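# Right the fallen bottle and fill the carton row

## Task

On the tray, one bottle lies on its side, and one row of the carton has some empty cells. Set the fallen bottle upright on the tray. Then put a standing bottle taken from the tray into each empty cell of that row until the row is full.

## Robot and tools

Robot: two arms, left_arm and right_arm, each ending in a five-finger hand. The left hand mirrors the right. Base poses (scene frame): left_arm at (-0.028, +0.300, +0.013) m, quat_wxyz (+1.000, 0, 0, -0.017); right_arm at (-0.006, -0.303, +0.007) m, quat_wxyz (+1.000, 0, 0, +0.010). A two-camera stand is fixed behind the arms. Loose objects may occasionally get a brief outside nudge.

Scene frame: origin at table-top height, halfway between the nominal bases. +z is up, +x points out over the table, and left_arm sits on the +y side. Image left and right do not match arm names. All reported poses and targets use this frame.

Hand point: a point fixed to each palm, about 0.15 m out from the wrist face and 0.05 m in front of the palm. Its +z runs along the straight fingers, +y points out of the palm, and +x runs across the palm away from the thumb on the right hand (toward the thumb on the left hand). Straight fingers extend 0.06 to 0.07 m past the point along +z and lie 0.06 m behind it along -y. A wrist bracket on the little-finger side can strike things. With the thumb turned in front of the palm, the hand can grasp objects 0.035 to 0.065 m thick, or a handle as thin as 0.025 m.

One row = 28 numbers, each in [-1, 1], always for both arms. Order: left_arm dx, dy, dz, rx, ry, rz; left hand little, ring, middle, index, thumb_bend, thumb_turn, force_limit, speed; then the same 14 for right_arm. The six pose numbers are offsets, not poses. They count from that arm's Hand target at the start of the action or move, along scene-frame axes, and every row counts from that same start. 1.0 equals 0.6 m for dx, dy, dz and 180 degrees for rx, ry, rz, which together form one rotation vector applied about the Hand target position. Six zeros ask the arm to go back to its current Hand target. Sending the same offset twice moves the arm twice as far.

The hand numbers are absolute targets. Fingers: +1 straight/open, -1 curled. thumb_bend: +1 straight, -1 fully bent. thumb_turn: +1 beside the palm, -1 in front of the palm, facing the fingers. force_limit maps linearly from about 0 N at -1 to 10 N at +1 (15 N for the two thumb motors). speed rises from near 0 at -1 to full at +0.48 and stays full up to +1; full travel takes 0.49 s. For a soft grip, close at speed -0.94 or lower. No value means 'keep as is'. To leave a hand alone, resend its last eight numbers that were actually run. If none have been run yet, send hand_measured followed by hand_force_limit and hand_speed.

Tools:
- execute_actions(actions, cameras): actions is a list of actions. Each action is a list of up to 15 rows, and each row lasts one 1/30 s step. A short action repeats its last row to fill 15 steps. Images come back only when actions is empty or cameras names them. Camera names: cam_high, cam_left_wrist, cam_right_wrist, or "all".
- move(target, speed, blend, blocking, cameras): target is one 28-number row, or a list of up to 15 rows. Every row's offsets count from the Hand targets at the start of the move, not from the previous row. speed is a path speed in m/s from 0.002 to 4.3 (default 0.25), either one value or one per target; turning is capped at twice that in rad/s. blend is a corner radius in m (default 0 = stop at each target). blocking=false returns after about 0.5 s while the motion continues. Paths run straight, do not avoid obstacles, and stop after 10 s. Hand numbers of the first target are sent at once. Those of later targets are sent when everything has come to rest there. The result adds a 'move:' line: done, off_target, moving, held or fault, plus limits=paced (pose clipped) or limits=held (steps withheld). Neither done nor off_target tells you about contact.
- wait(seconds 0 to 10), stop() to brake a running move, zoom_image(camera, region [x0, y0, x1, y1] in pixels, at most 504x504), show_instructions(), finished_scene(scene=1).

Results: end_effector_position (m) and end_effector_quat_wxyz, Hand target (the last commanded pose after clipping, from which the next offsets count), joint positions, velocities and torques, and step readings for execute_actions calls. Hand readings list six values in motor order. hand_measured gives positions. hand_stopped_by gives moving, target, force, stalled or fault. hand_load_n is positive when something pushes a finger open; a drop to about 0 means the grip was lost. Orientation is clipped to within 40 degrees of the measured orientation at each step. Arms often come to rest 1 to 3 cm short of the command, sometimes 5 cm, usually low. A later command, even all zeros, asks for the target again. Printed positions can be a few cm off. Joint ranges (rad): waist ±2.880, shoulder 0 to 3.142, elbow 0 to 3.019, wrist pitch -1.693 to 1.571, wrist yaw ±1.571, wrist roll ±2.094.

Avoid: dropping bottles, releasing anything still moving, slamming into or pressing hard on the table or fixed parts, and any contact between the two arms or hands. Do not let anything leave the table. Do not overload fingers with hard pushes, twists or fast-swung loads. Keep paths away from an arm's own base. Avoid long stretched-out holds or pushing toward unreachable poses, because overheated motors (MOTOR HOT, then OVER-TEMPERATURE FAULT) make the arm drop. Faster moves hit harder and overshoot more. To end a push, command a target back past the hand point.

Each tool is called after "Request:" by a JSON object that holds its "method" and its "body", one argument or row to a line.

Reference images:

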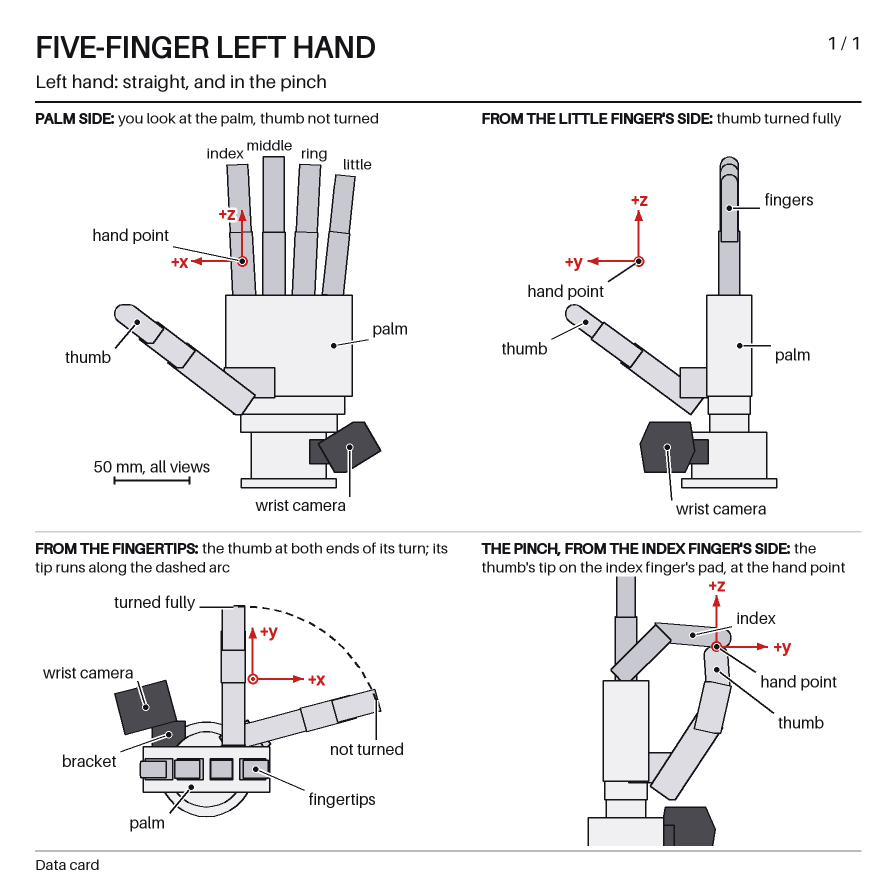

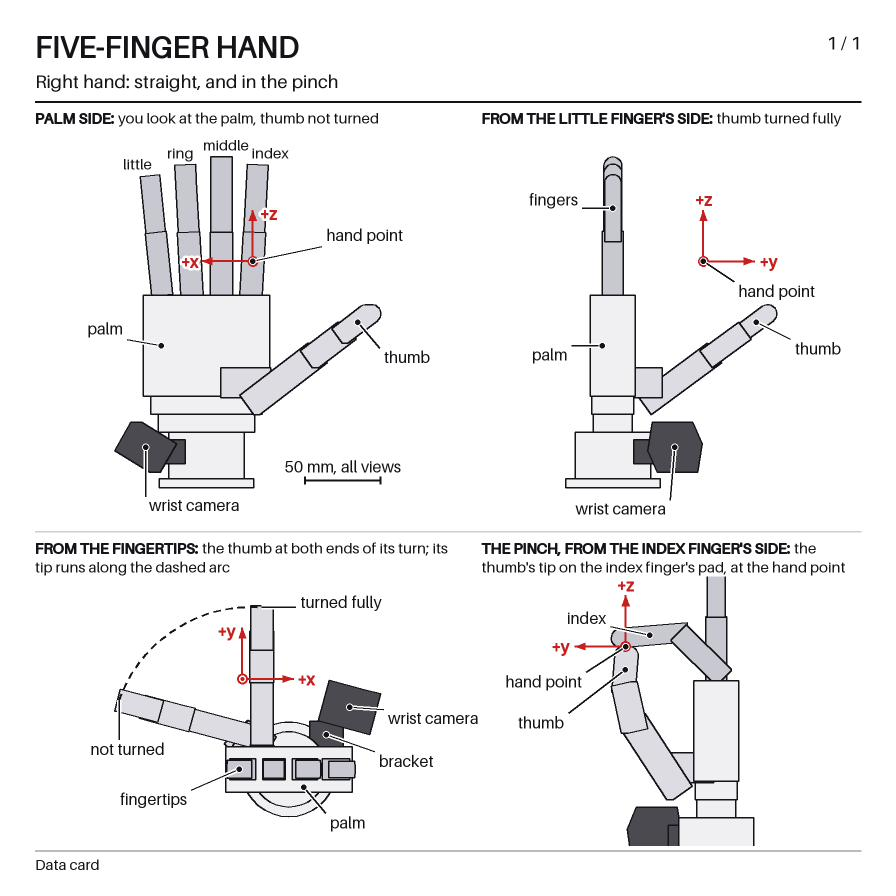

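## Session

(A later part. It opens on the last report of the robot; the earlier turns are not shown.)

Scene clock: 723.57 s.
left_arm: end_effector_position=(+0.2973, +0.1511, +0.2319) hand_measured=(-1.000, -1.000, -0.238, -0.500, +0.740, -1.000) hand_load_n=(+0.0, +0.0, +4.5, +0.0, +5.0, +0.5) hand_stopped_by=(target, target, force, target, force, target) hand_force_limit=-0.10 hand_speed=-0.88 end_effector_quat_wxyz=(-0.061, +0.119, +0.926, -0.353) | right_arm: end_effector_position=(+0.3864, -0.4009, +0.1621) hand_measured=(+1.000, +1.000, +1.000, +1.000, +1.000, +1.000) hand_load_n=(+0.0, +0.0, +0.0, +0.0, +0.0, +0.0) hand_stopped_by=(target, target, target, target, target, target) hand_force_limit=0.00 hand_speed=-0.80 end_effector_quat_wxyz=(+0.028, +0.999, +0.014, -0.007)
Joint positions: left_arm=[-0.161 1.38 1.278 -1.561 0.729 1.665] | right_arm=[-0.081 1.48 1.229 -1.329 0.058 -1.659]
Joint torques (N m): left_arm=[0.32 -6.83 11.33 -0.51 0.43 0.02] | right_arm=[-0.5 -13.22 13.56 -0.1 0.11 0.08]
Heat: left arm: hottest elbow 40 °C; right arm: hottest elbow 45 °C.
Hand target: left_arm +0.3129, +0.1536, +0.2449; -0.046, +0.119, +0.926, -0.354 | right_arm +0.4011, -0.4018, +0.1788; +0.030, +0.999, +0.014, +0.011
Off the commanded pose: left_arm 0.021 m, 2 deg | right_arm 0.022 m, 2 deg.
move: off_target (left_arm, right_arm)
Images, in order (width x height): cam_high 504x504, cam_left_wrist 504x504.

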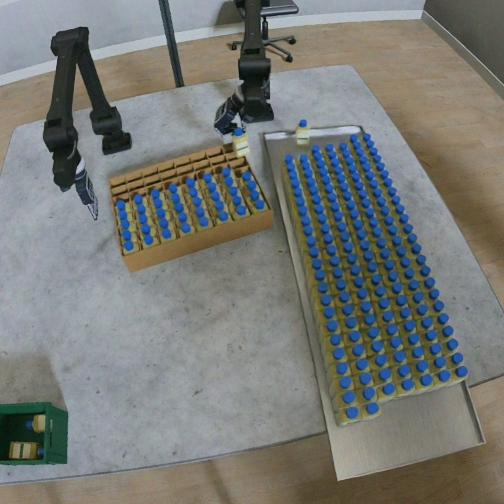

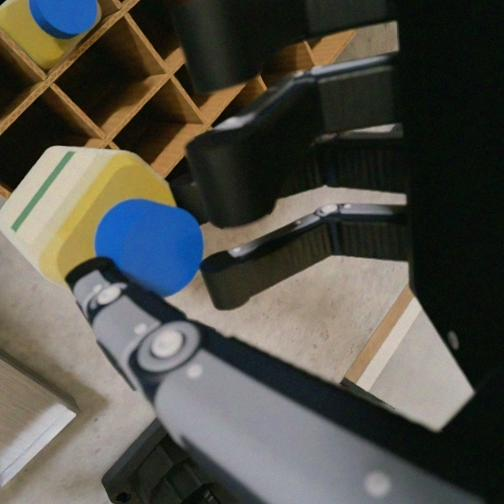

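Request:
{"method": "move", "body": {
  "target": [
    [0.0985,-0.0093,0.0283,0,0,-0.0228,-1,-1,-0.5,-0.5,0.2,-1,-0.1,-0.88,0,0,0,0,0,0,1,1,1,1,1,1,0,-0.8]
  ],
  "speed": 0.05,
  "cameras": ["cam_left_wrist","cam_high"]
}}

Request:
{"method": "zoom_image", "body": {
  "camera": "cam_high",
  "region": [210, 120, 280, 190]
}}

Request:
{"method": "zoom_image", "body": {
  "camera": "cam_left_wrist",
  "region": [0, 60, 250, 310]
}}

Scene clock: 726.67 s.
left_arm: end_effector_position=(+0.3571, +0.1445, +0.2510) hand_measured=(-1.000, -1.000, -0.238, -0.500, +0.740, -1.000) hand_load_n=(+0.0, +0.0, +5.0, +0.0, +5.0, +1.0) hand_stopped_by=(target, target, force, target, force, target) hand_force_limit=-0.10 hand_speed=-0.88 end_effector_quat_wxyz=(-0.072, +0.152, +0.921, -0.352) | right_arm: end_effector_position=(+0.3864, -0.4009, +0.1621) hand_measured=(+1.000, +1.000, +1.000, +1.000, +1.000, +1.000) hand_load_n=(+0.0, +0.0, +0.0, +0.0, +0.0, +0.0) hand_stopped_by=(target, target, target, target, target, target) hand_force_limit=0.00 hand_speed=-0.80 end_effector_quat_wxyz=(+0.028, +0.999, +0.014, -0.007)
Joint positions: left_arm=[-0.156 1.558 1.518 -1.687 0.722 1.766] | right_arm=[-0.081 1.48 1.229 -1.329 0.058 -1.659]
Joint torques (N m): left_arm=[0.26 -9.41 11.3 -0.65 0.4 0.01] | right_arm=[-0.44 -13.16 13.57 -0.12 0.1 0.08]
Heat: left arm: hottest elbow 40 °C; right arm: hottest elbow 45 °C.
Hand target: left_arm +0.3720, +0.1481, +0.2619; -0.059, +0.152, +0.922, -0.352 | right_arm +0.4011, -0.4018, +0.1788; +0.030, +0.999, +0.014, +0.011
Off the commanded pose: left_arm 0.019 m, 2 deg | right_arm 0.022 m, 2 deg.
move: off_target (left_arm, right_arm)
Images, in order (width x height): cam_high 504x504, cam_left_wrist 504x504.

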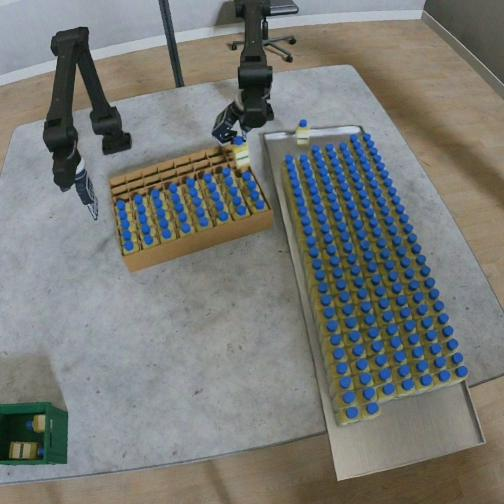

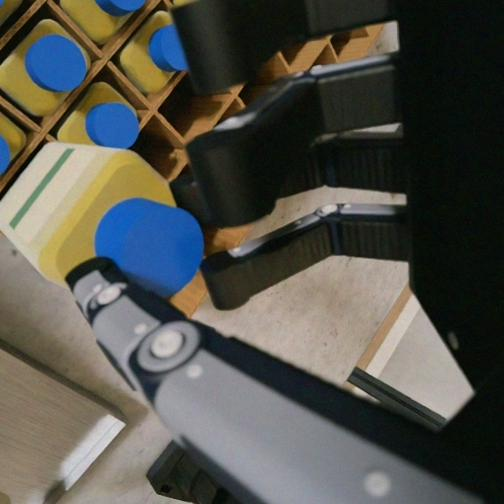

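Scaled by 7.200.

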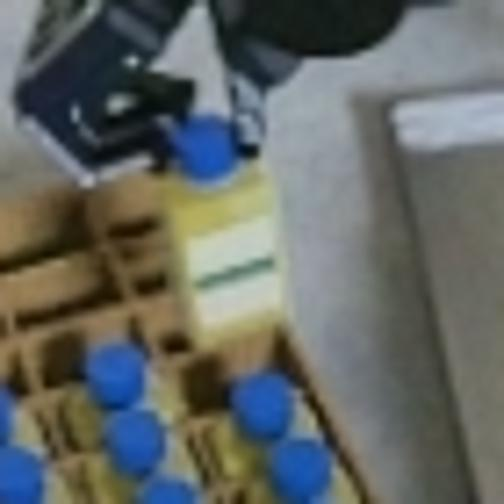

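Scaled by 2.016.

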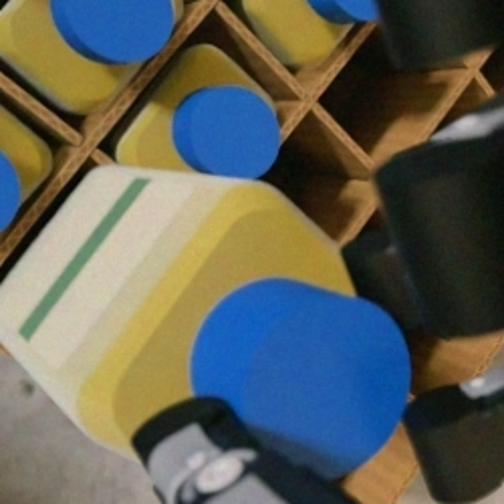

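Request:
{"method": "move", "body": {
  "target": [
    [-0.0375,-0.009,-0.068,0,0,-0.005,-1,-1,-0.5,-0.5,0.2,-1,-0.1,-0.88,0,0,0,0,0,0,1,1,1,1,1,1,0,-0.8]
  ],
  "speed": 0.05,
  "cameras": ["cam_left_wrist"]
}}

Request:
{"method": "zoom_image", "body": {
  "camera": "cam_left_wrist",
  "region": [0, 110, 180, 290]
}}

Scene clock: 729.50 s.
left_arm: end_effector_position=(+0.3518, +0.1455, +0.2188) hand_measured=(-1.000, -1.000, -0.238, -0.500, +0.740, -1.000) hand_load_n=(+0.0, +0.0, +5.0, +0.0, +5.0, +0.5) hand_stopped_by=(target, target, force, target, force, target) hand_force_limit=-0.10 hand_speed=-0.88 end_effector_quat_wxyz=(-0.067, +0.154, +0.921, -0.352) | right_arm: end_effector_position=(+0.3864, -0.4009, +0.1621) hand_measured=(+1.000, +1.000, +1.000, +1.000, +1.000, +1.000) hand_load_n=(+0.0, +0.0, -0.5, +0.0, +0.0, +0.0) hand_stopped_by=(target, target, target, target, target, target) hand_force_limit=0.00 hand_speed=-0.80 end_effector_quat_wxyz=(+0.028, +0.999, +0.014, -0.007)
Joint positions: left_arm=[-0.156 1.543 1.418 -1.591 0.722 1.767] | right_arm=[-0.081 1.48 1.229 -1.329 0.058 -1.659]
Joint torques (N m): left_arm=[-1.44 -11.34 6.97 0.16 0.45 -0.05] | right_arm=[-0.5 -13.16 13.57 -0.1 0.1 0.08]
Heat: left arm: hottest elbow 40 °C; right arm: hottest elbow 45 °C.
Hand target: left_arm +0.3496, +0.1427, +0.2211; -0.062, +0.160, +0.920, -0.352 | right_arm +0.4011, -0.4018, +0.1788; +0.030, +0.999, +0.014, +0.011
Off the commanded pose: left_arm 0.004 m, 1 deg | right_arm 0.022 m, 2 deg.
move: off_target (right_arm)
Images, in order (width x height): cam_left_wrist 504x504.

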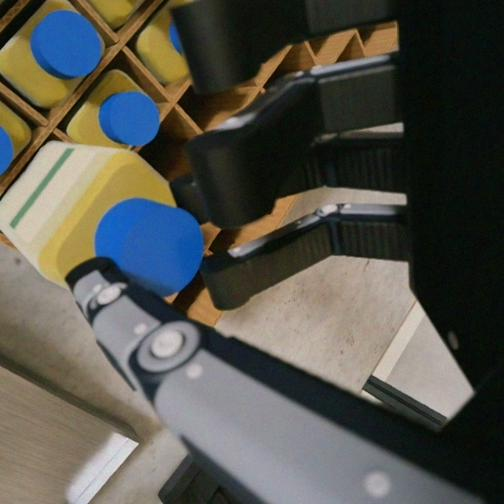

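Scaled by 2.800.

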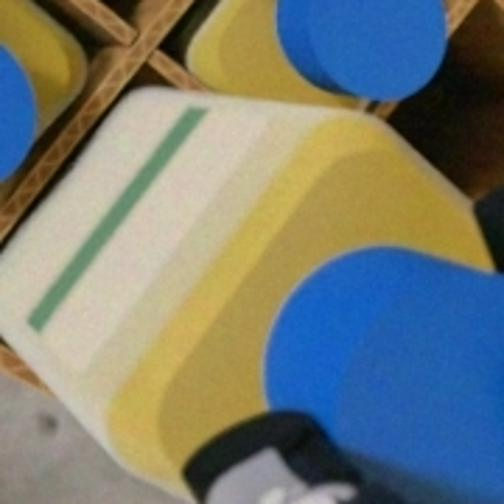

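Request:
{"method": "zoom_image", "body": {
  "camera": "cam_left_wrist",
  "region": [0, 100, 100, 260]
}}

Scaled by 3.150.

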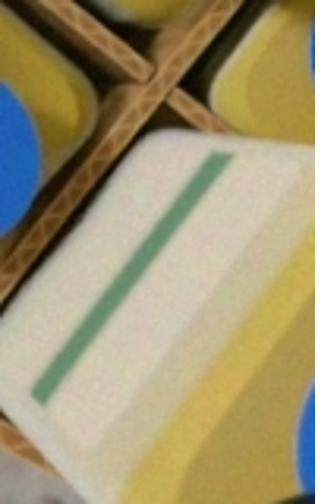

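Request:
{"method": "move", "body": {
  "target": [
    [-0.0027,-0.002,-0.0335,0,0,0.003,-1,-1,-0.5,-0.5,0.2,-1,-0.1,-0.88,0,0,0,0,0,0,1,1,1,1,1,1,0,-0.8]
  ],
  "speed": 0.03,
  "cameras": ["cam_left_wrist"]
}}

Request:
{"method": "zoom_image", "body": {
  "camera": "cam_left_wrist",
  "region": [0, 100, 100, 260]
}}

Scene clock: 733.60 s.
left_arm: end_effector_position=(+0.3506, +0.1456, +0.1990) hand_measured=(-1.000, -1.000, -0.238, -0.500, +0.740, -1.000) hand_load_n=(+0.0, +0.0, +4.5, +0.0, +5.0, +0.5) hand_stopped_by=(target, target, force, target, force, target) hand_force_limit=-0.10 hand_speed=-0.88 end_effector_quat_wxyz=(-0.063, +0.152, +0.921, -0.352) | right_arm: end_effector_position=(+0.3864, -0.4009, +0.1621) hand_measured=(+1.000, +1.000, +1.000, +1.000, +1.000, +1.000) hand_load_n=(+0.0, +0.0, +0.0, +0.0, +0.0, +0.0) hand_stopped_by=(target, target, target, target, target, target) hand_force_limit=0.00 hand_speed=-0.80 end_effector_quat_wxyz=(+0.028, +0.999, +0.014, -0.007)
Joint positions: left_arm=[-0.156 1.542 1.365 -1.528 0.722 1.757] | right_arm=[-0.081 1.48 1.229 -1.329 0.058 -1.659]
Joint torques (N m): left_arm=[-1.67 -11.16 6.91 0.28 0.5 -0.09] | right_arm=[-0.5 -13.22 13.55 -0.12 0.11 0.08]
Heat: left arm: hottest elbow 40 °C; right arm: hottest elbow 45 °C.
Hand target: left_arm +0.3479, +0.1415, +0.2009; -0.060, +0.155, +0.921, -0.352 | right_arm +0.4011, -0.4018, +0.1788; +0.030, +0.999, +0.014, +0.011
Off the commanded pose: left_arm 0.005 m, 1 deg | right_arm 0.022 m, 2 deg.
move: off_target (right_arm)
Images, in order (width x height): cam_left_wrist 504x504.

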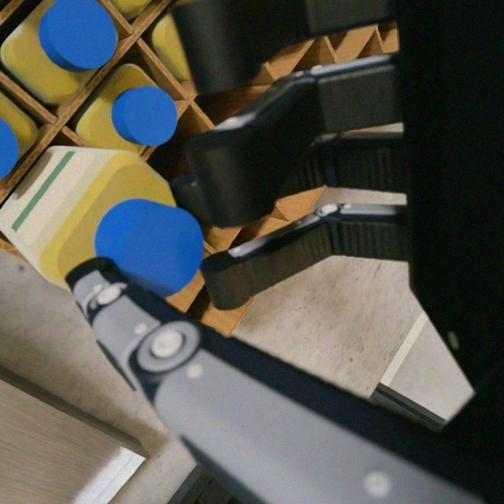

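Scaled by 3.150.

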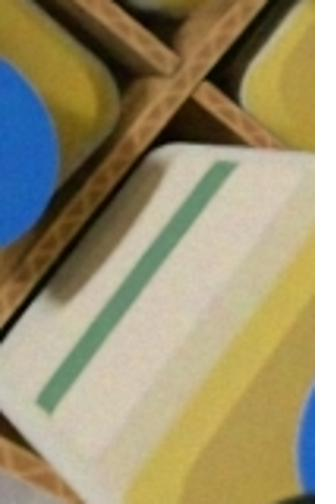

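Request:
{"method": "move", "body": {
  "target": [
    [0,0,-0.025,0,0,0,-1,-1,-0.5,-0.5,0.2,-1,-0.1,-0.88,0,0,0,0,0,0,1,1,1,1,1,1,0,-0.8]
  ],
  "speed": 0.03,
  "cameras": ["cam_left_wrist"]
}}

Request:
{"method": "zoom_image", "body": {
  "camera": "cam_left_wrist",
  "region": [0, 100, 160, 260]
}}

Scene clock: 734.97 s.
left_arm: end_effector_position=(+0.3503, +0.1457, +0.1869) hand_measured=(-1.000, -1.000, -0.238, -0.500, +0.740, -1.000) hand_load_n=(+0.0, +0.0, +5.0, +0.5, +5.0, +1.0) hand_stopped_by=(target, target, force, target, force, target) hand_force_limit=-0.10 hand_speed=-0.88 end_effector_quat_wxyz=(-0.060, +0.153, +0.921, -0.352) | right_arm: end_effector_position=(+0.3864, -0.4009, +0.1621) hand_measured=(+1.000, +1.000, +1.000, +1.000, +1.000, +1.000) hand_load_n=(+0.0, +0.0, +0.0, +0.0, +0.0, +0.0) hand_stopped_by=(target, target, target, target, target, target) hand_force_limit=0.00 hand_speed=-0.80 end_effector_quat_wxyz=(+0.028, +0.999, +0.014, -0.007)
Joint positions: left_arm=[-0.156 1.542 1.334 -1.49 0.722 1.757] | right_arm=[-0.081 1.48 1.229 -1.329 0.058 -1.659]
Joint torques (N m): left_arm=[-1.67 -10.4 6.87 0.21 0.5 -0.1] | right_arm=[-0.44 -13.22 13.57 -0.12 0.11 0.08]
Heat: left arm: hottest elbow 40 °C; right arm: hottest elbow 45 °C.
Hand target: left_arm +0.3481, +0.1415, +0.1860; -0.060, +0.155, +0.921, -0.352 | right_arm +0.4011, -0.4018, +0.1788; +0.030, +0.999, +0.014, +0.011
Off the commanded pose: left_arm 0.005 m, 0 deg | right_arm 0.022 m, 2 deg.
move: off_target (right_arm)
Images, in order (width x height): cam_left_wrist 504x504.

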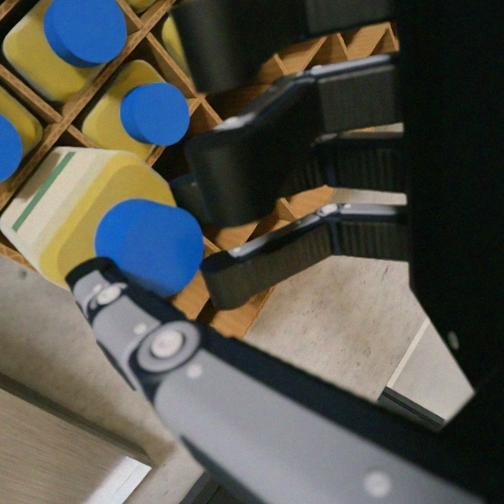

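Scaled by 3.150.

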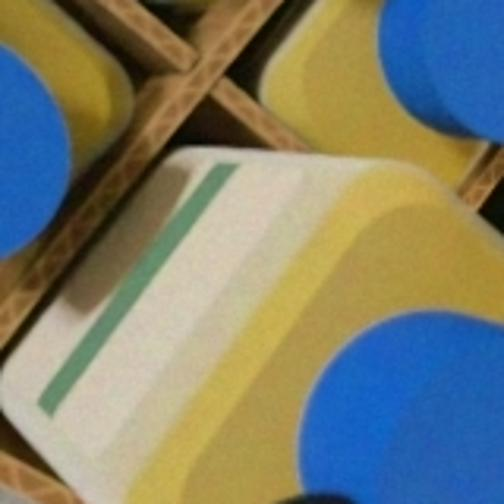

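Request:
{"method": "move", "body": {
  "target": [
    [0,0,-0.03,0,0,0,-1,-1,-0.5,-0.5,0.2,-1,-0.1,-0.88,0,0,0,0,0,0,1,1,1,1,1,1,0,-0.8]
  ],
  "speed": 0.03,
  "cameras": ["cam_left_wrist"]
}}

Request:
{"method": "zoom_image", "body": {
  "camera": "cam_left_wrist",
  "region": [0, 100, 160, 260]
}}

Scene clock: 736.33 s.
left_arm: end_effector_position=(+0.3498, +0.1457, +0.1729) hand_measured=(-1.000, -1.000, -0.238, -0.500, +0.740, -1.000) hand_load_n=(+0.0, +0.0, +5.0, +0.0, +5.0, +0.5) hand_stopped_by=(target, target, force, target, force, target) hand_force_limit=-0.10 hand_speed=-0.88 end_effector_quat_wxyz=(-0.055, +0.155, +0.921, -0.352) | right_arm: end_effector_position=(+0.3864, -0.4009, +0.1621) hand_measured=(+1.000, +1.000, +1.000, +1.000, +1.000, +1.000) hand_load_n=(+0.0, +0.0, +0.0, +0.0, +0.0, +0.0) hand_stopped_by=(target, target, target, target, target, target) hand_force_limit=0.00 hand_speed=-0.80 end_effector_quat_wxyz=(+0.028, +0.999, +0.014, -0.007)
Joint positions: left_arm=[-0.156 1.542 1.298 -1.443 0.722 1.757] | right_arm=[-0.081 1.48 1.229 -1.329 0.058 -1.659]
Joint torques (N m): left_arm=[-1.61 -9.52 6.8 0.27 0.5 -0.1] | right_arm=[-0.5 -13.22 13.56 -0.1 0.1 0.08]
Heat: left arm: hottest elbow 40 °C; right arm: hottest elbow 45 °C.
Hand target: left_arm +0.3479, +0.1415, +0.1679; -0.060, +0.155, +0.921, -0.352 | right_arm +0.4011, -0.4018, +0.1788; +0.030, +0.999, +0.014, +0.011
Off the commanded pose: left_arm 0.007 m, 1 deg | right_arm 0.022 m, 2 deg.
move: off_target (right_arm)
Images, in order (width x height): cam_left_wrist 504x504.

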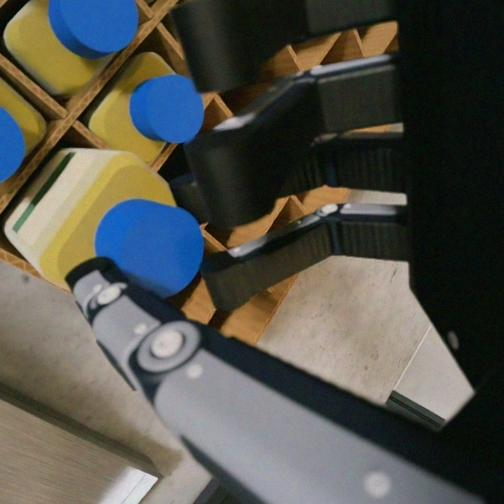

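Scaled by 3.150.

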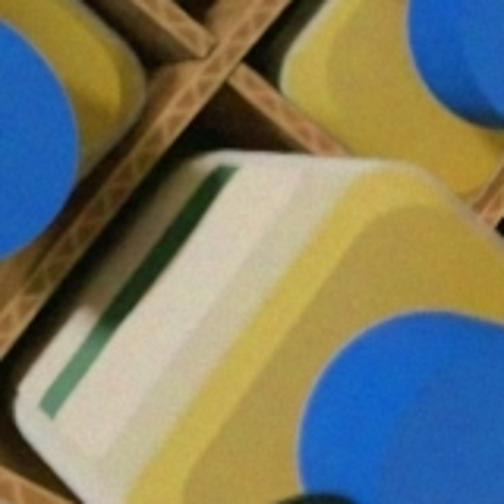

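Request:
{"method": "move", "body": {
  "target": [
    [0,0,-0.03,0,0,0,-1,-1,-0.5,-0.5,0.2,-1,-0.1,-0.88,0,0,0,0,0,0,1,1,1,1,1,1,0,-0.8]
  ],
  "speed": 0.03,
  "cameras": ["cam_left_wrist"]
}}

Request:
{"method": "zoom_image", "body": {
  "camera": "cam_left_wrist",
  "region": [0, 100, 160, 260]
}}

Scene clock: 737.60 s.
left_arm: end_effector_position=(+0.3497, +0.1458, +0.1580) hand_measured=(-1.000, -1.000, -0.238, -0.500, +0.740, -1.000) hand_load_n=(+0.0, +0.5, +5.0, +0.0, +5.0, +1.0) hand_stopped_by=(target, target, force, target, force, target) hand_force_limit=-0.10 hand_speed=-0.88 end_effector_quat_wxyz=(-0.051, +0.156, +0.921, -0.352) | right_arm: end_effector_position=(+0.3864, -0.4009, +0.1621) hand_measured=(+1.000, +1.000, +1.000, +1.000, +1.000, +1.000) hand_load_n=(+0.0, +0.0, +0.0, +0.0, +0.0, +0.0) hand_stopped_by=(target, target, target, target, target, target) hand_force_limit=0.00 hand_speed=-0.80 end_effector_quat_wxyz=(+0.028, +0.999, +0.014, -0.007)
Joint positions: left_arm=[-0.156 1.546 1.264 -1.396 0.722 1.757] | right_arm=[-0.081 1.48 1.229 -1.329 0.058 -1.659]
Joint torques (N m): left_arm=[-1.61 -8.82 6.78 0.21 0.49 -0.09] | right_arm=[-0.44 -13.16 13.55 -0.1 0.11 0.08]
Heat: left arm: hottest elbow 40 °C; right arm: hottest elbow 45 °C.
Hand target: left_arm +0.3479, +0.1415, +0.1500; -0.060, +0.155, +0.921, -0.352 | right_arm +0.4011, -0.4018, +0.1788; +0.030, +0.999, +0.014, +0.011
Off the commanded pose: left_arm 0.009 m, 1 deg | right_arm 0.022 m, 2 deg.
move: off_target (right_arm)
Images, in order (width x height): cam_left_wrist 504x504.

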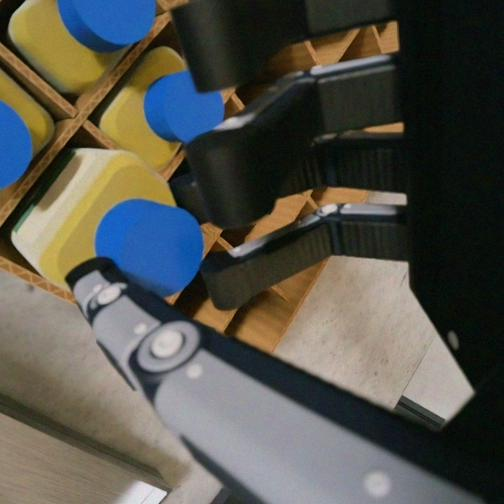

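Scaled by 3.150.

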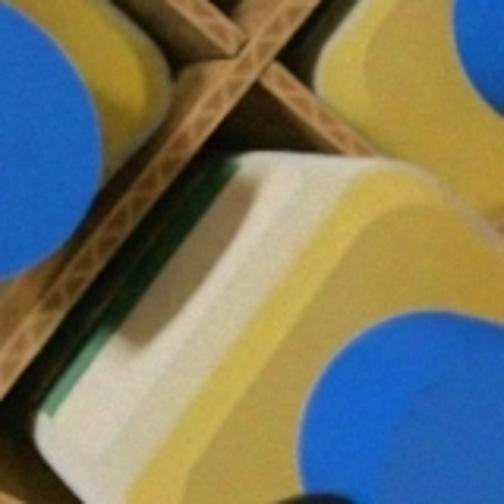

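Request:
{"method": "move", "body": {
  "target": [
    [0,0,-0.03,0,0,0,-1,-1,-0.5,-0.5,0.2,-1,-0.1,-0.88,0,0,0,0,0,0,1,1,1,1,1,1,0,-0.8]
  ],
  "speed": 0.03,
  "cameras": ["cam_left_wrist"]
}}

Request:
{"method": "zoom_image", "body": {
  "camera": "cam_left_wrist",
  "region": [0, 100, 200, 300]
}}

Scene clock: 738.87 s.
left_arm: end_effector_position=(+0.3501, +0.1457, +0.1400) hand_measured=(-1.000, -1.000, -0.238, -0.500, +0.740, -1.000) hand_load_n=(+0.0, +0.0, +5.0, +0.0, +5.0, +0.5) hand_stopped_by=(target, target, force, target, force, target) hand_force_limit=-0.10 hand_speed=-0.88 end_effector_quat_wxyz=(-0.051, +0.156, +0.921, -0.352) | right_arm: end_effector_position=(+0.3864, -0.4009, +0.1621) hand_measured=(+1.000, +1.000, +1.000, +1.000, +1.000, +1.000) hand_load_n=(+0.0, +0.0, +0.0, +0.0, +0.0, +0.0) hand_stopped_by=(target, target, target, target, target, target) hand_force_limit=0.00 hand_speed=-0.80 end_effector_quat_wxyz=(+0.028, +0.999, +0.014, -0.007)
Joint positions: left_arm=[-0.156 1.561 1.232 -1.35 0.722 1.757] | right_arm=[-0.081 1.48 1.229 -1.329 0.058 -1.659]
Joint torques (N m): left_arm=[-1.61 -9.05 6.67 0.21 0.5 -0.09] | right_arm=[-0.5 -13.22 13.56 -0.12 0.11 0.08]
Heat: left arm: hottest elbow 40 °C; right arm: hottest elbow 45 °C.
Hand target: left_arm +0.3479, +0.1415, +0.1320; -0.060, +0.155, +0.921, -0.352 | right_arm +0.4011, -0.4018, +0.1788; +0.030, +0.999, +0.014, +0.011
Off the commanded pose: left_arm 0.009 m, 1 deg | right_arm 0.022 m, 2 deg.
move: off_target (right_arm)
Images, in order (width x height): cam_left_wrist 504x504.

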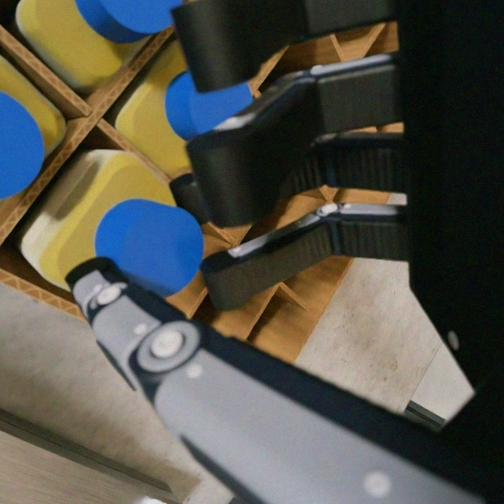

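Scaled by 2.520.

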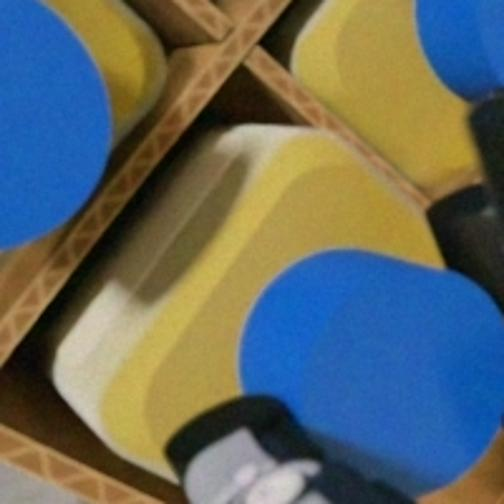

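Request:
{"method": "move", "body": {
  "target": [
    [0,0,-0.0217,0,0,0,-1,-1,-0.5,-0.5,0.2,-1,-0.1,-0.88,0,0,0,0,0,0,1,1,1,1,1,1,0,-0.8]
  ],
  "speed": 0.03,
  "cameras": ["cam_left_wrist"]
}}

Request:
{"method": "zoom_image", "body": {
  "camera": "cam_left_wrist",
  "region": [0, 100, 200, 300]
}}

Scene clock: 740.03 s.
left_arm: end_effector_position=(+0.3505, +0.1456, +0.1271) hand_measured=(-1.000, -1.000, -0.238, -0.500, +0.740, -1.000) hand_load_n=(+0.0, +0.0, +5.0, +0.0, +5.0, +0.5) hand_stopped_by=(target, target, force, target, force, target) hand_force_limit=-0.10 hand_speed=-0.88 end_effector_quat_wxyz=(-0.051, +0.156, +0.921, -0.352) | right_arm: end_effector_position=(+0.3864, -0.4009, +0.1621) hand_measured=(+1.000, +1.000, +1.000, +1.000, +1.000, +1.000) hand_load_n=(+0.0, +0.0, +0.0, +0.0, +0.0, +0.0) hand_stopped_by=(target, target, target, target, target, target) hand_force_limit=0.00 hand_speed=-0.80 end_effector_quat_wxyz=(+0.028, +0.999, +0.014, -0.007)
Joint positions: left_arm=[-0.156 1.573 1.211 -1.315 0.722 1.757] | right_arm=[-0.081 1.48 1.229 -1.329 0.058 -1.659]
Joint torques (N m): left_arm=[-1.61 -9 6.53 0.25 0.49 -0.1] | right_arm=[-0.5 -13.22 13.57 -0.09 0.11 0.08]
Heat: left arm: hottest elbow 40 °C; right arm: hottest elbow 45 °C.
Hand target: left_arm +0.3479, +0.1415, +0.1190; -0.060, +0.155, +0.921, -0.352 | right_arm +0.4011, -0.4018, +0.1788; +0.030, +0.999, +0.014, +0.011
Off the commanded pose: left_arm 0.010 m, 1 deg | right_arm 0.022 m, 2 deg.
move: off_target (right_arm)
Images, in order (width x height): cam_left_wrist 504x504.

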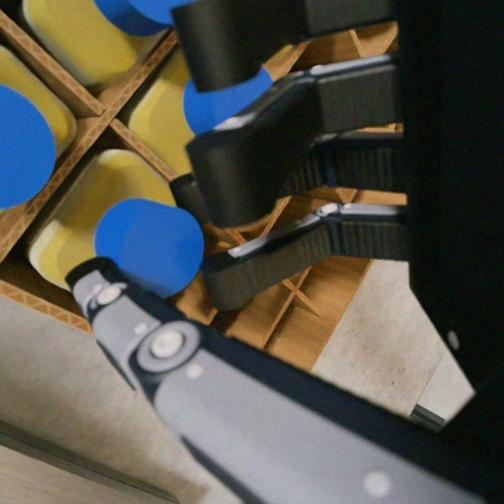

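Scaled by 2.520.

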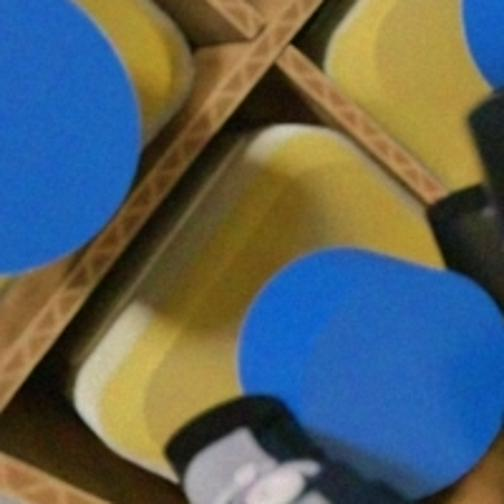

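Request:
{"method": "move", "body": {
  "target": [
    [0,0,-0.0167,0,0,0,-1,-1,-0.5,-0.5,0.2,-1,-0.1,-0.88,0,0,0,0,0,0,1,1,1,1,1,1,0,-0.8]
  ],
  "speed": 0.02,
  "cameras": ["cam_left_wrist"]
}}

Request:
{"method": "zoom_image", "body": {
  "camera": "cam_left_wrist",
  "region": [0, 100, 200, 300]
}}

Scene clock: 741.13 s.
left_arm: end_effector_position=(+0.3524, +0.1452, +0.1215) hand_measured=(-1.000, -1.000, -0.238, -0.500, +0.740, -1.000) hand_load_n=(+0.0, +0.0, +3.5, +0.0, +5.5, +0.5) hand_stopped_by=(target, target, force, target, force, target) hand_force_limit=-0.10 hand_speed=-0.88 end_effector_quat_wxyz=(-0.047, +0.157, +0.921, -0.352) | right_arm: end_effector_position=(+0.3864, -0.4009, +0.1621) hand_measured=(+1.000, +1.000, +1.000, +1.000, +1.000, +1.000) hand_load_n=(+0.0, +0.0, +0.0, +0.0, +0.0, +0.0) hand_stopped_by=(target, target, target, target, target, target) hand_force_limit=0.00 hand_speed=-0.80 end_effector_quat_wxyz=(+0.028, +0.999, +0.014, -0.007)
Joint positions: left_arm=[-0.156 1.578 1.201 -1.292 0.722 1.755] | right_arm=[-0.081 1.48 1.229 -1.329 0.058 -1.659]
Joint torques (N m): left_arm=[-1.67 -8.64 6.05 0.36 0.49 -0.07] | right_arm=[-0.44 -13.16 13.57 -0.12 0.1 0.08]
Heat: left arm: hottest elbow 40 °C; right arm: hottest elbow 45 °C.
Hand target: left_arm +0.3480, +0.1415, +0.1090; -0.060, +0.155, +0.921, -0.352 | right_arm +0.4011, -0.4018, +0.1788; +0.030, +0.999, +0.014, +0.011
Off the commanded pose: left_arm 0.014 m, 1 deg | right_arm 0.022 m, 2 deg.
move: off_target (left_arm, right_arm)
Images, in order (width x height): cam_left_wrist 504x504.

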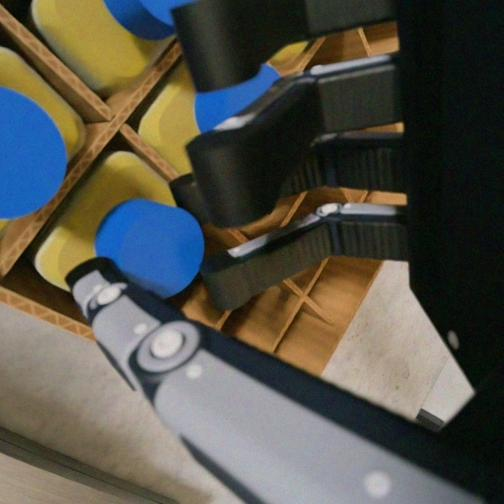

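Scaled by 2.520.

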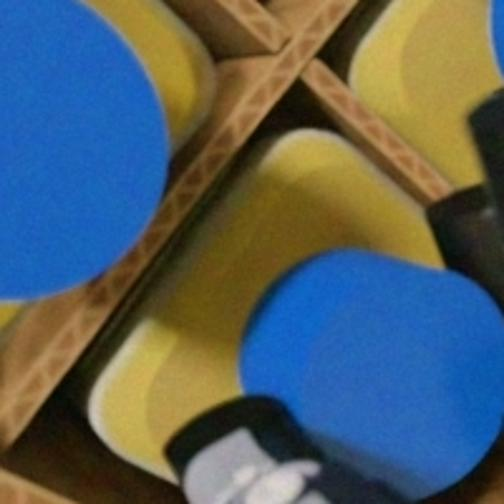

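Request:
{"method": "move", "body": {
  "target": [
    [0,0,-0.005,0,0,0,-1,-1,-0.5,-0.5,0.2,-1,-0.1,-0.88,0,0,0,0,0,0,1,1,1,1,1,1,0,-0.8]
  ],
  "speed": 0.02,
  "cameras": ["cam_left_wrist"]
}}

Scene clock: 742.10 s.
left_arm: end_effector_position=(+0.3536, +0.1450, +0.1213) hand_measured=(-1.000, -1.000, -0.238, -0.500, +0.740, -1.000) hand_load_n=(+0.0, +0.0, +3.0, +0.0, +6.0, +0.5) hand_stopped_by=(target, target, force, target, force, target) hand_force_limit=-0.10 hand_speed=-0.88 end_effector_quat_wxyz=(-0.045, +0.157, +0.921, -0.352) | right_arm: end_effector_position=(+0.3864, -0.4009, +0.1621) hand_measured=(+1.000, +1.000, +1.000, +1.000, +1.000, +1.000) hand_load_n=(+0.0, +0.0, +0.0, +0.0, +0.0, +0.0) hand_stopped_by=(target, target, target, target, target, target) hand_force_limit=0.00 hand_speed=-0.80 end_effector_quat_wxyz=(+0.028, +0.999, +0.014, -0.007)
Joint positions: left_arm=[-0.156 1.578 1.201 -1.287 0.722 1.754] | right_arm=[-0.081 1.48 1.229 -1.329 0.058 -1.659]
Joint torques (N m): left_arm=[-1.61 -8.41 5.7 0.34 0.49 -0.07] | right_arm=[-0.44 -13.22 13.56 -0.12 0.11 0.08]
Heat: left arm: hottest elbow 40 °C; right arm: hottest elbow 45 °C.
Hand target: left_arm +0.3480, +0.1415, +0.1060; -0.060, +0.155, +0.921, -0.352 | right_arm +0.4011, -0.4018, +0.1788; +0.030, +0.999, +0.014, +0.011
Off the commanded pose: left_arm 0.017 m, 2 deg | right_arm 0.022 m, 2 deg.
move: off_target (left_arm, right_arm)
Images, in order (width x height): cam_left_wrist 504x504.

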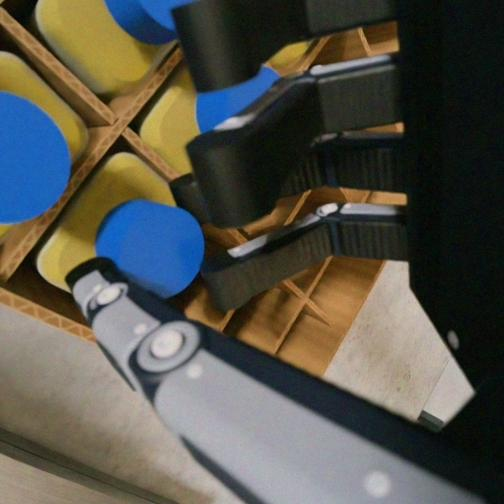

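Request:
{"method": "move", "body": {
  "target": [
    [0,0,0.005,0,0,0,-1,-1,-0.5,-0.5,1.0,-1,-0.1,-0.6,0,0,0,0,0,0,1,1,1,1,1,1,0,-0.8]
  ],
  "speed": 0.02,
  "cameras": ["cam_left_wrist"]
}}

Scene clock: 743.23 s.
left_arm: end_effector_position=(+0.3512, +0.1454, +0.1192) hand_measured=(-1.000, -1.000, -0.240, -0.500, +1.000, -1.000) hand_load_n=(+0.0, +0.0, +0.0, +0.0, +0.0, +0.0) hand_stopped_by=(target, target, force, target, target, target) hand_force_limit=-0.10 hand_speed=-0.60 end_effector_quat_wxyz=(-0.048, +0.156, +0.921, -0.352) | right_arm: end_effector_position=(+0.3864, -0.4009, +0.1621) hand_measured=(+1.000, +1.000, +1.000, +1.000, +1.000, +1.000) hand_load_n=(-0.5, +0.0, +0.0, +0.0, +0.0, +0.0) hand_stopped_by=(target, target, target, target, target, target) hand_force_limit=0.00 hand_speed=-0.80 end_effector_quat_wxyz=(+0.028, +0.999, +0.014, -0.007)
Joint positions: left_arm=[-0.156 1.578 1.195 -1.287 0.722 1.753] | right_arm=[-0.081 1.48 1.229 -1.329 0.058 -1.659]
Joint torques (N m): left_arm=[-1.73 -8.59 6.48 0.16 0.49 -0.06] | right_arm=[-0.44 -13.16 13.57 -0.12 0.11 0.08]
Heat: left arm: hottest elbow 40 °C; right arm: hottest elbow 45 °C.
Hand target: left_arm +0.3479, +0.1415, +0.1088; -0.060, +0.155, +0.921, -0.352 | right_arm +0.4011, -0.4018, +0.1788; +0.030, +0.999, +0.014, +0.011
Off the commanded pose: left_arm 0.011 m, 1 deg | right_arm 0.022 m, 2 deg.
move: off_target (left_arm, right_arm)
Images, in order (width x height): cam_left_wrist 504x504.

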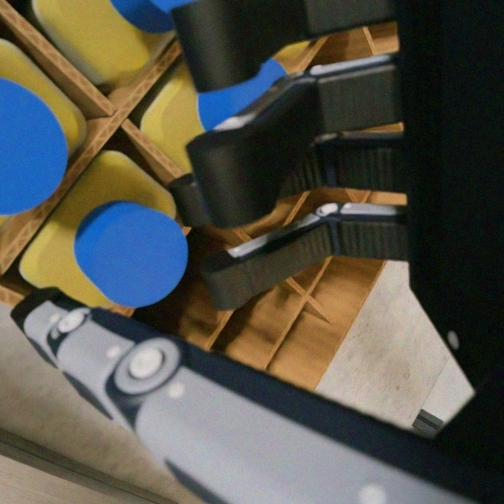

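Request:
{"method": "move", "body": {
  "target": [
    [0,0,0.0,0,0,0,-1,-1,-0.06,-0.5,1.0,-1,-0.1,-0.6,0,0,0,0,0,0,1,1,1,1,1,1,0,-0.8],
    [0.012,0.004,0.06,0,0,0,-1,-1,-0.06,-0.5,1.0,-1,-0.1,-0.6,0,0,0,0,0,0,1,1,1,1,1,1,0,-0.8]
  ],
  "speed": 0.04,
  "cameras": ["cam_left_wrist"]
}}

Scene clock: 745.73 s.
left_arm: end_effector_position=(+0.3422, +0.1472, +0.1333) hand_measured=(-1.000, -1.000, -0.060, -0.500, +1.000, -1.000) hand_load_n=(+0.0, +0.0, +0.0, +0.0, +0.0, +0.0) hand_stopped_by=(target, target, target, target, target, target) hand_force_limit=-0.10 hand_speed=-0.60 end_effector_quat_wxyz=(-0.072, +0.147, +0.922, -0.352) | right_arm: end_effector_position=(+0.3864, -0.4009, +0.1621) hand_measured=(+1.000, +1.000, +1.000, +1.000, +1.000, +1.000) hand_load_n=(+0.0, +0.0, +0.0, +0.0, +0.0, +0.0) hand_stopped_by=(target, target, target, target, target, target) hand_force_limit=0.00 hand_speed=-0.80 end_effector_quat_wxyz=(+0.028, +0.999, +0.014, -0.007)
Joint positions: left_arm=[-0.156 1.578 1.227 -1.371 0.722 1.753] | right_arm=[-0.081 1.48 1.229 -1.329 0.058 -1.659]
Joint torques (N m): left_arm=[-1.03 -9.99 10.1 -0.54 0.45 0.02] | right_arm=[-0.44 -13.16 13.56 -0.1 0.11 0.08]
Heat: left arm: hottest elbow 40 °C; right arm: hottest elbow 45 °C.
Hand target: left_arm +0.3552, +0.1439, +0.1449; -0.060, +0.155, +0.921, -0.352 | right_arm +0.4011, -0.4018, +0.1788; +0.030, +0.999, +0.014, +0.011
Off the commanded pose: left_arm 0.018 m, 2 deg | right_arm 0.022 m, 2 deg.
move: off_target (left_arm, right_arm)
Images, in order (width x height): cam_left_wrist 504x504.

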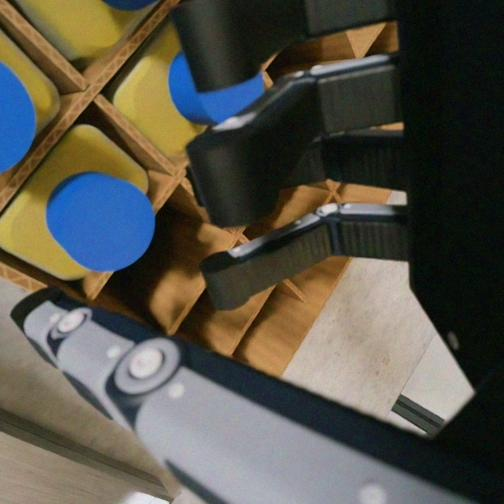

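Bottle is upright in c8. Raise further and check everything.

Request:
{"method": "move", "body": {
  "target": [
    [0.0,0.01,0.2,0,0,0,-1,-1,-0.06,-0.5,1.0,-1,-0.1,-0.6,0,0,0,0,0,0,1,1,1,1,1,1,0,-0.8],
    [-0.25,0.05,0.25,0,0,0,-1,-1,-0.06,-0.5,1.0,-1,-0.1,-0.6,0,0,0,0,0,0,1,1,1,1,1,1,0,-0.8]
  ],
  "speed": 0.12,
  "blend": 0.03,
  "cameras": ["all"]
}}

Request:
{"method": "zoom_image", "body": {
  "camera": "cam_high",
  "region": [190, 110, 340, 260]
}}

Request:
{"method": "zoom_image", "body": {
  "camera": "cam_high",
  "region": [100, 130, 280, 280]
}}

Scene clock: 749.13 s.
left_arm: end_effector_position=(+0.2127, +0.1747, +0.2978) hand_measured=(-1.000, -1.000, -0.060, -0.500, +1.000, -1.000) hand_load_n=(+0.0, +0.0, +0.0, +0.0, +0.0, +0.0) hand_stopped_by=(target, target, target, target, target, target) hand_force_limit=-0.10 hand_speed=-0.60 end_effector_quat_wxyz=(-0.008, +0.141, +0.929, -0.343) | right_arm: end_effector_position=(+0.3864, -0.4009, +0.1621) hand_measured=(+1.000, +1.000, +1.000, +1.000, +1.000, +1.000) hand_load_n=(+0.0, +0.0, +0.0, +0.0, +0.0, -0.5) hand_stopped_by=(target, target, target, target, target, target) hand_force_limit=0.00 hand_speed=-0.80 end_effector_quat_wxyz=(+0.028, +0.999, +0.014, -0.007)
Joint positions: left_arm=[-0.156 1.076 1.214 -1.693 0.701 1.675] | right_arm=[-0.081 1.48 1.229 -1.329 0.058 -1.659]
Joint torques (N m): left_arm=[-1.9 -3.55 6.93 -0.28 0.34 -0.08] | right_arm=[-0.5 -13.16 13.57 -0.12 0.11 0.08]
Heat: left arm: hottest elbow 40 °C; right arm: hottest elbow 45 °C.
Hand target: left_arm +0.2051, +0.1739, +0.2950; -0.060, +0.155, +0.921, -0.352 | right_arm +0.4011, -0.4018, +0.1788; +0.030, +0.999, +0.014, +0.011
Off the commanded pose: left_arm 0.008 m, 6 deg | right_arm 0.022 m, 2 deg.
joint sent to its limit (left arm) — joint 4 (wrist pitch), lower limit. The joint targets are off in orientation, not in position.
move: off_target (left_arm, right_arm)

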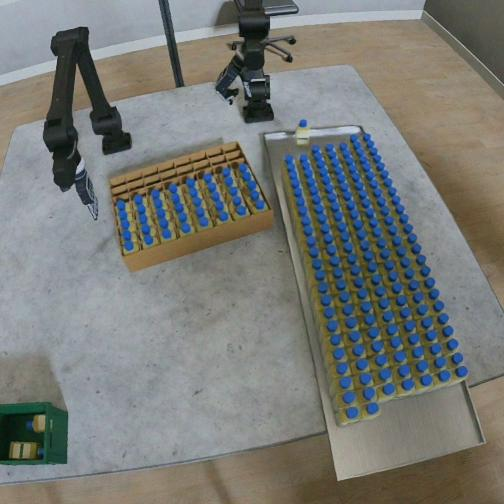

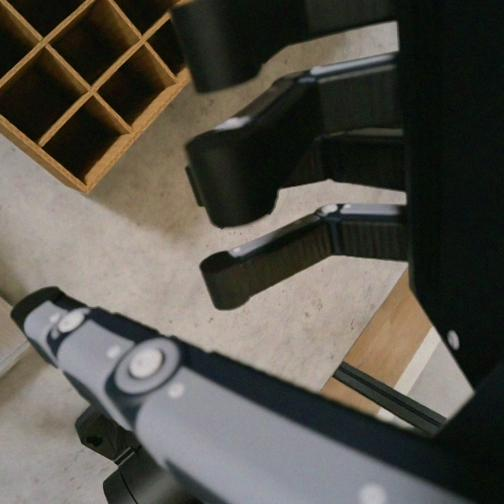

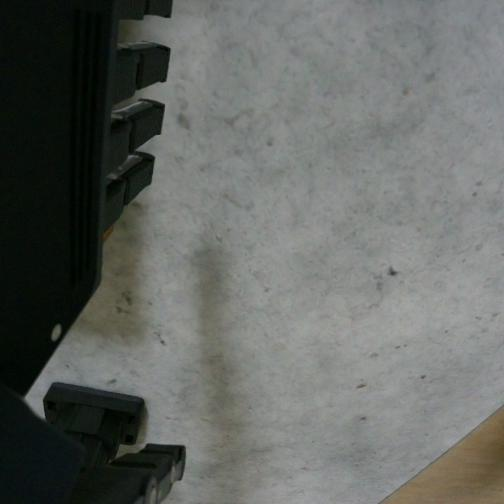

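Scaled by 3.360.

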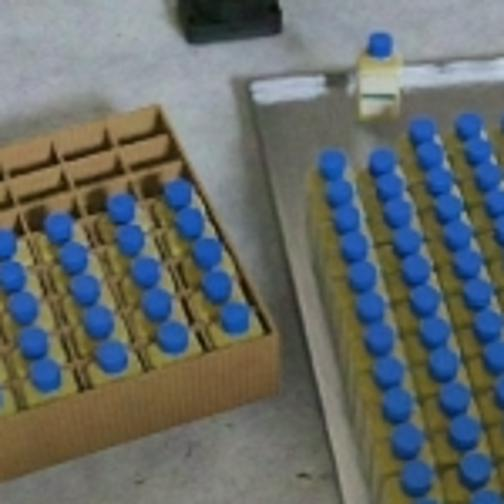

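Scaled by 2.800.

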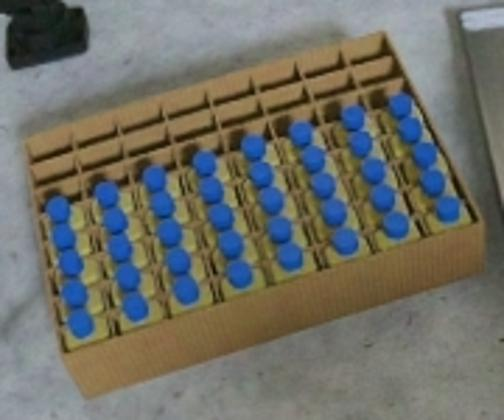

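Request:
{"method": "finished_scene", "body": {

}}

The scene is finished: the task was done.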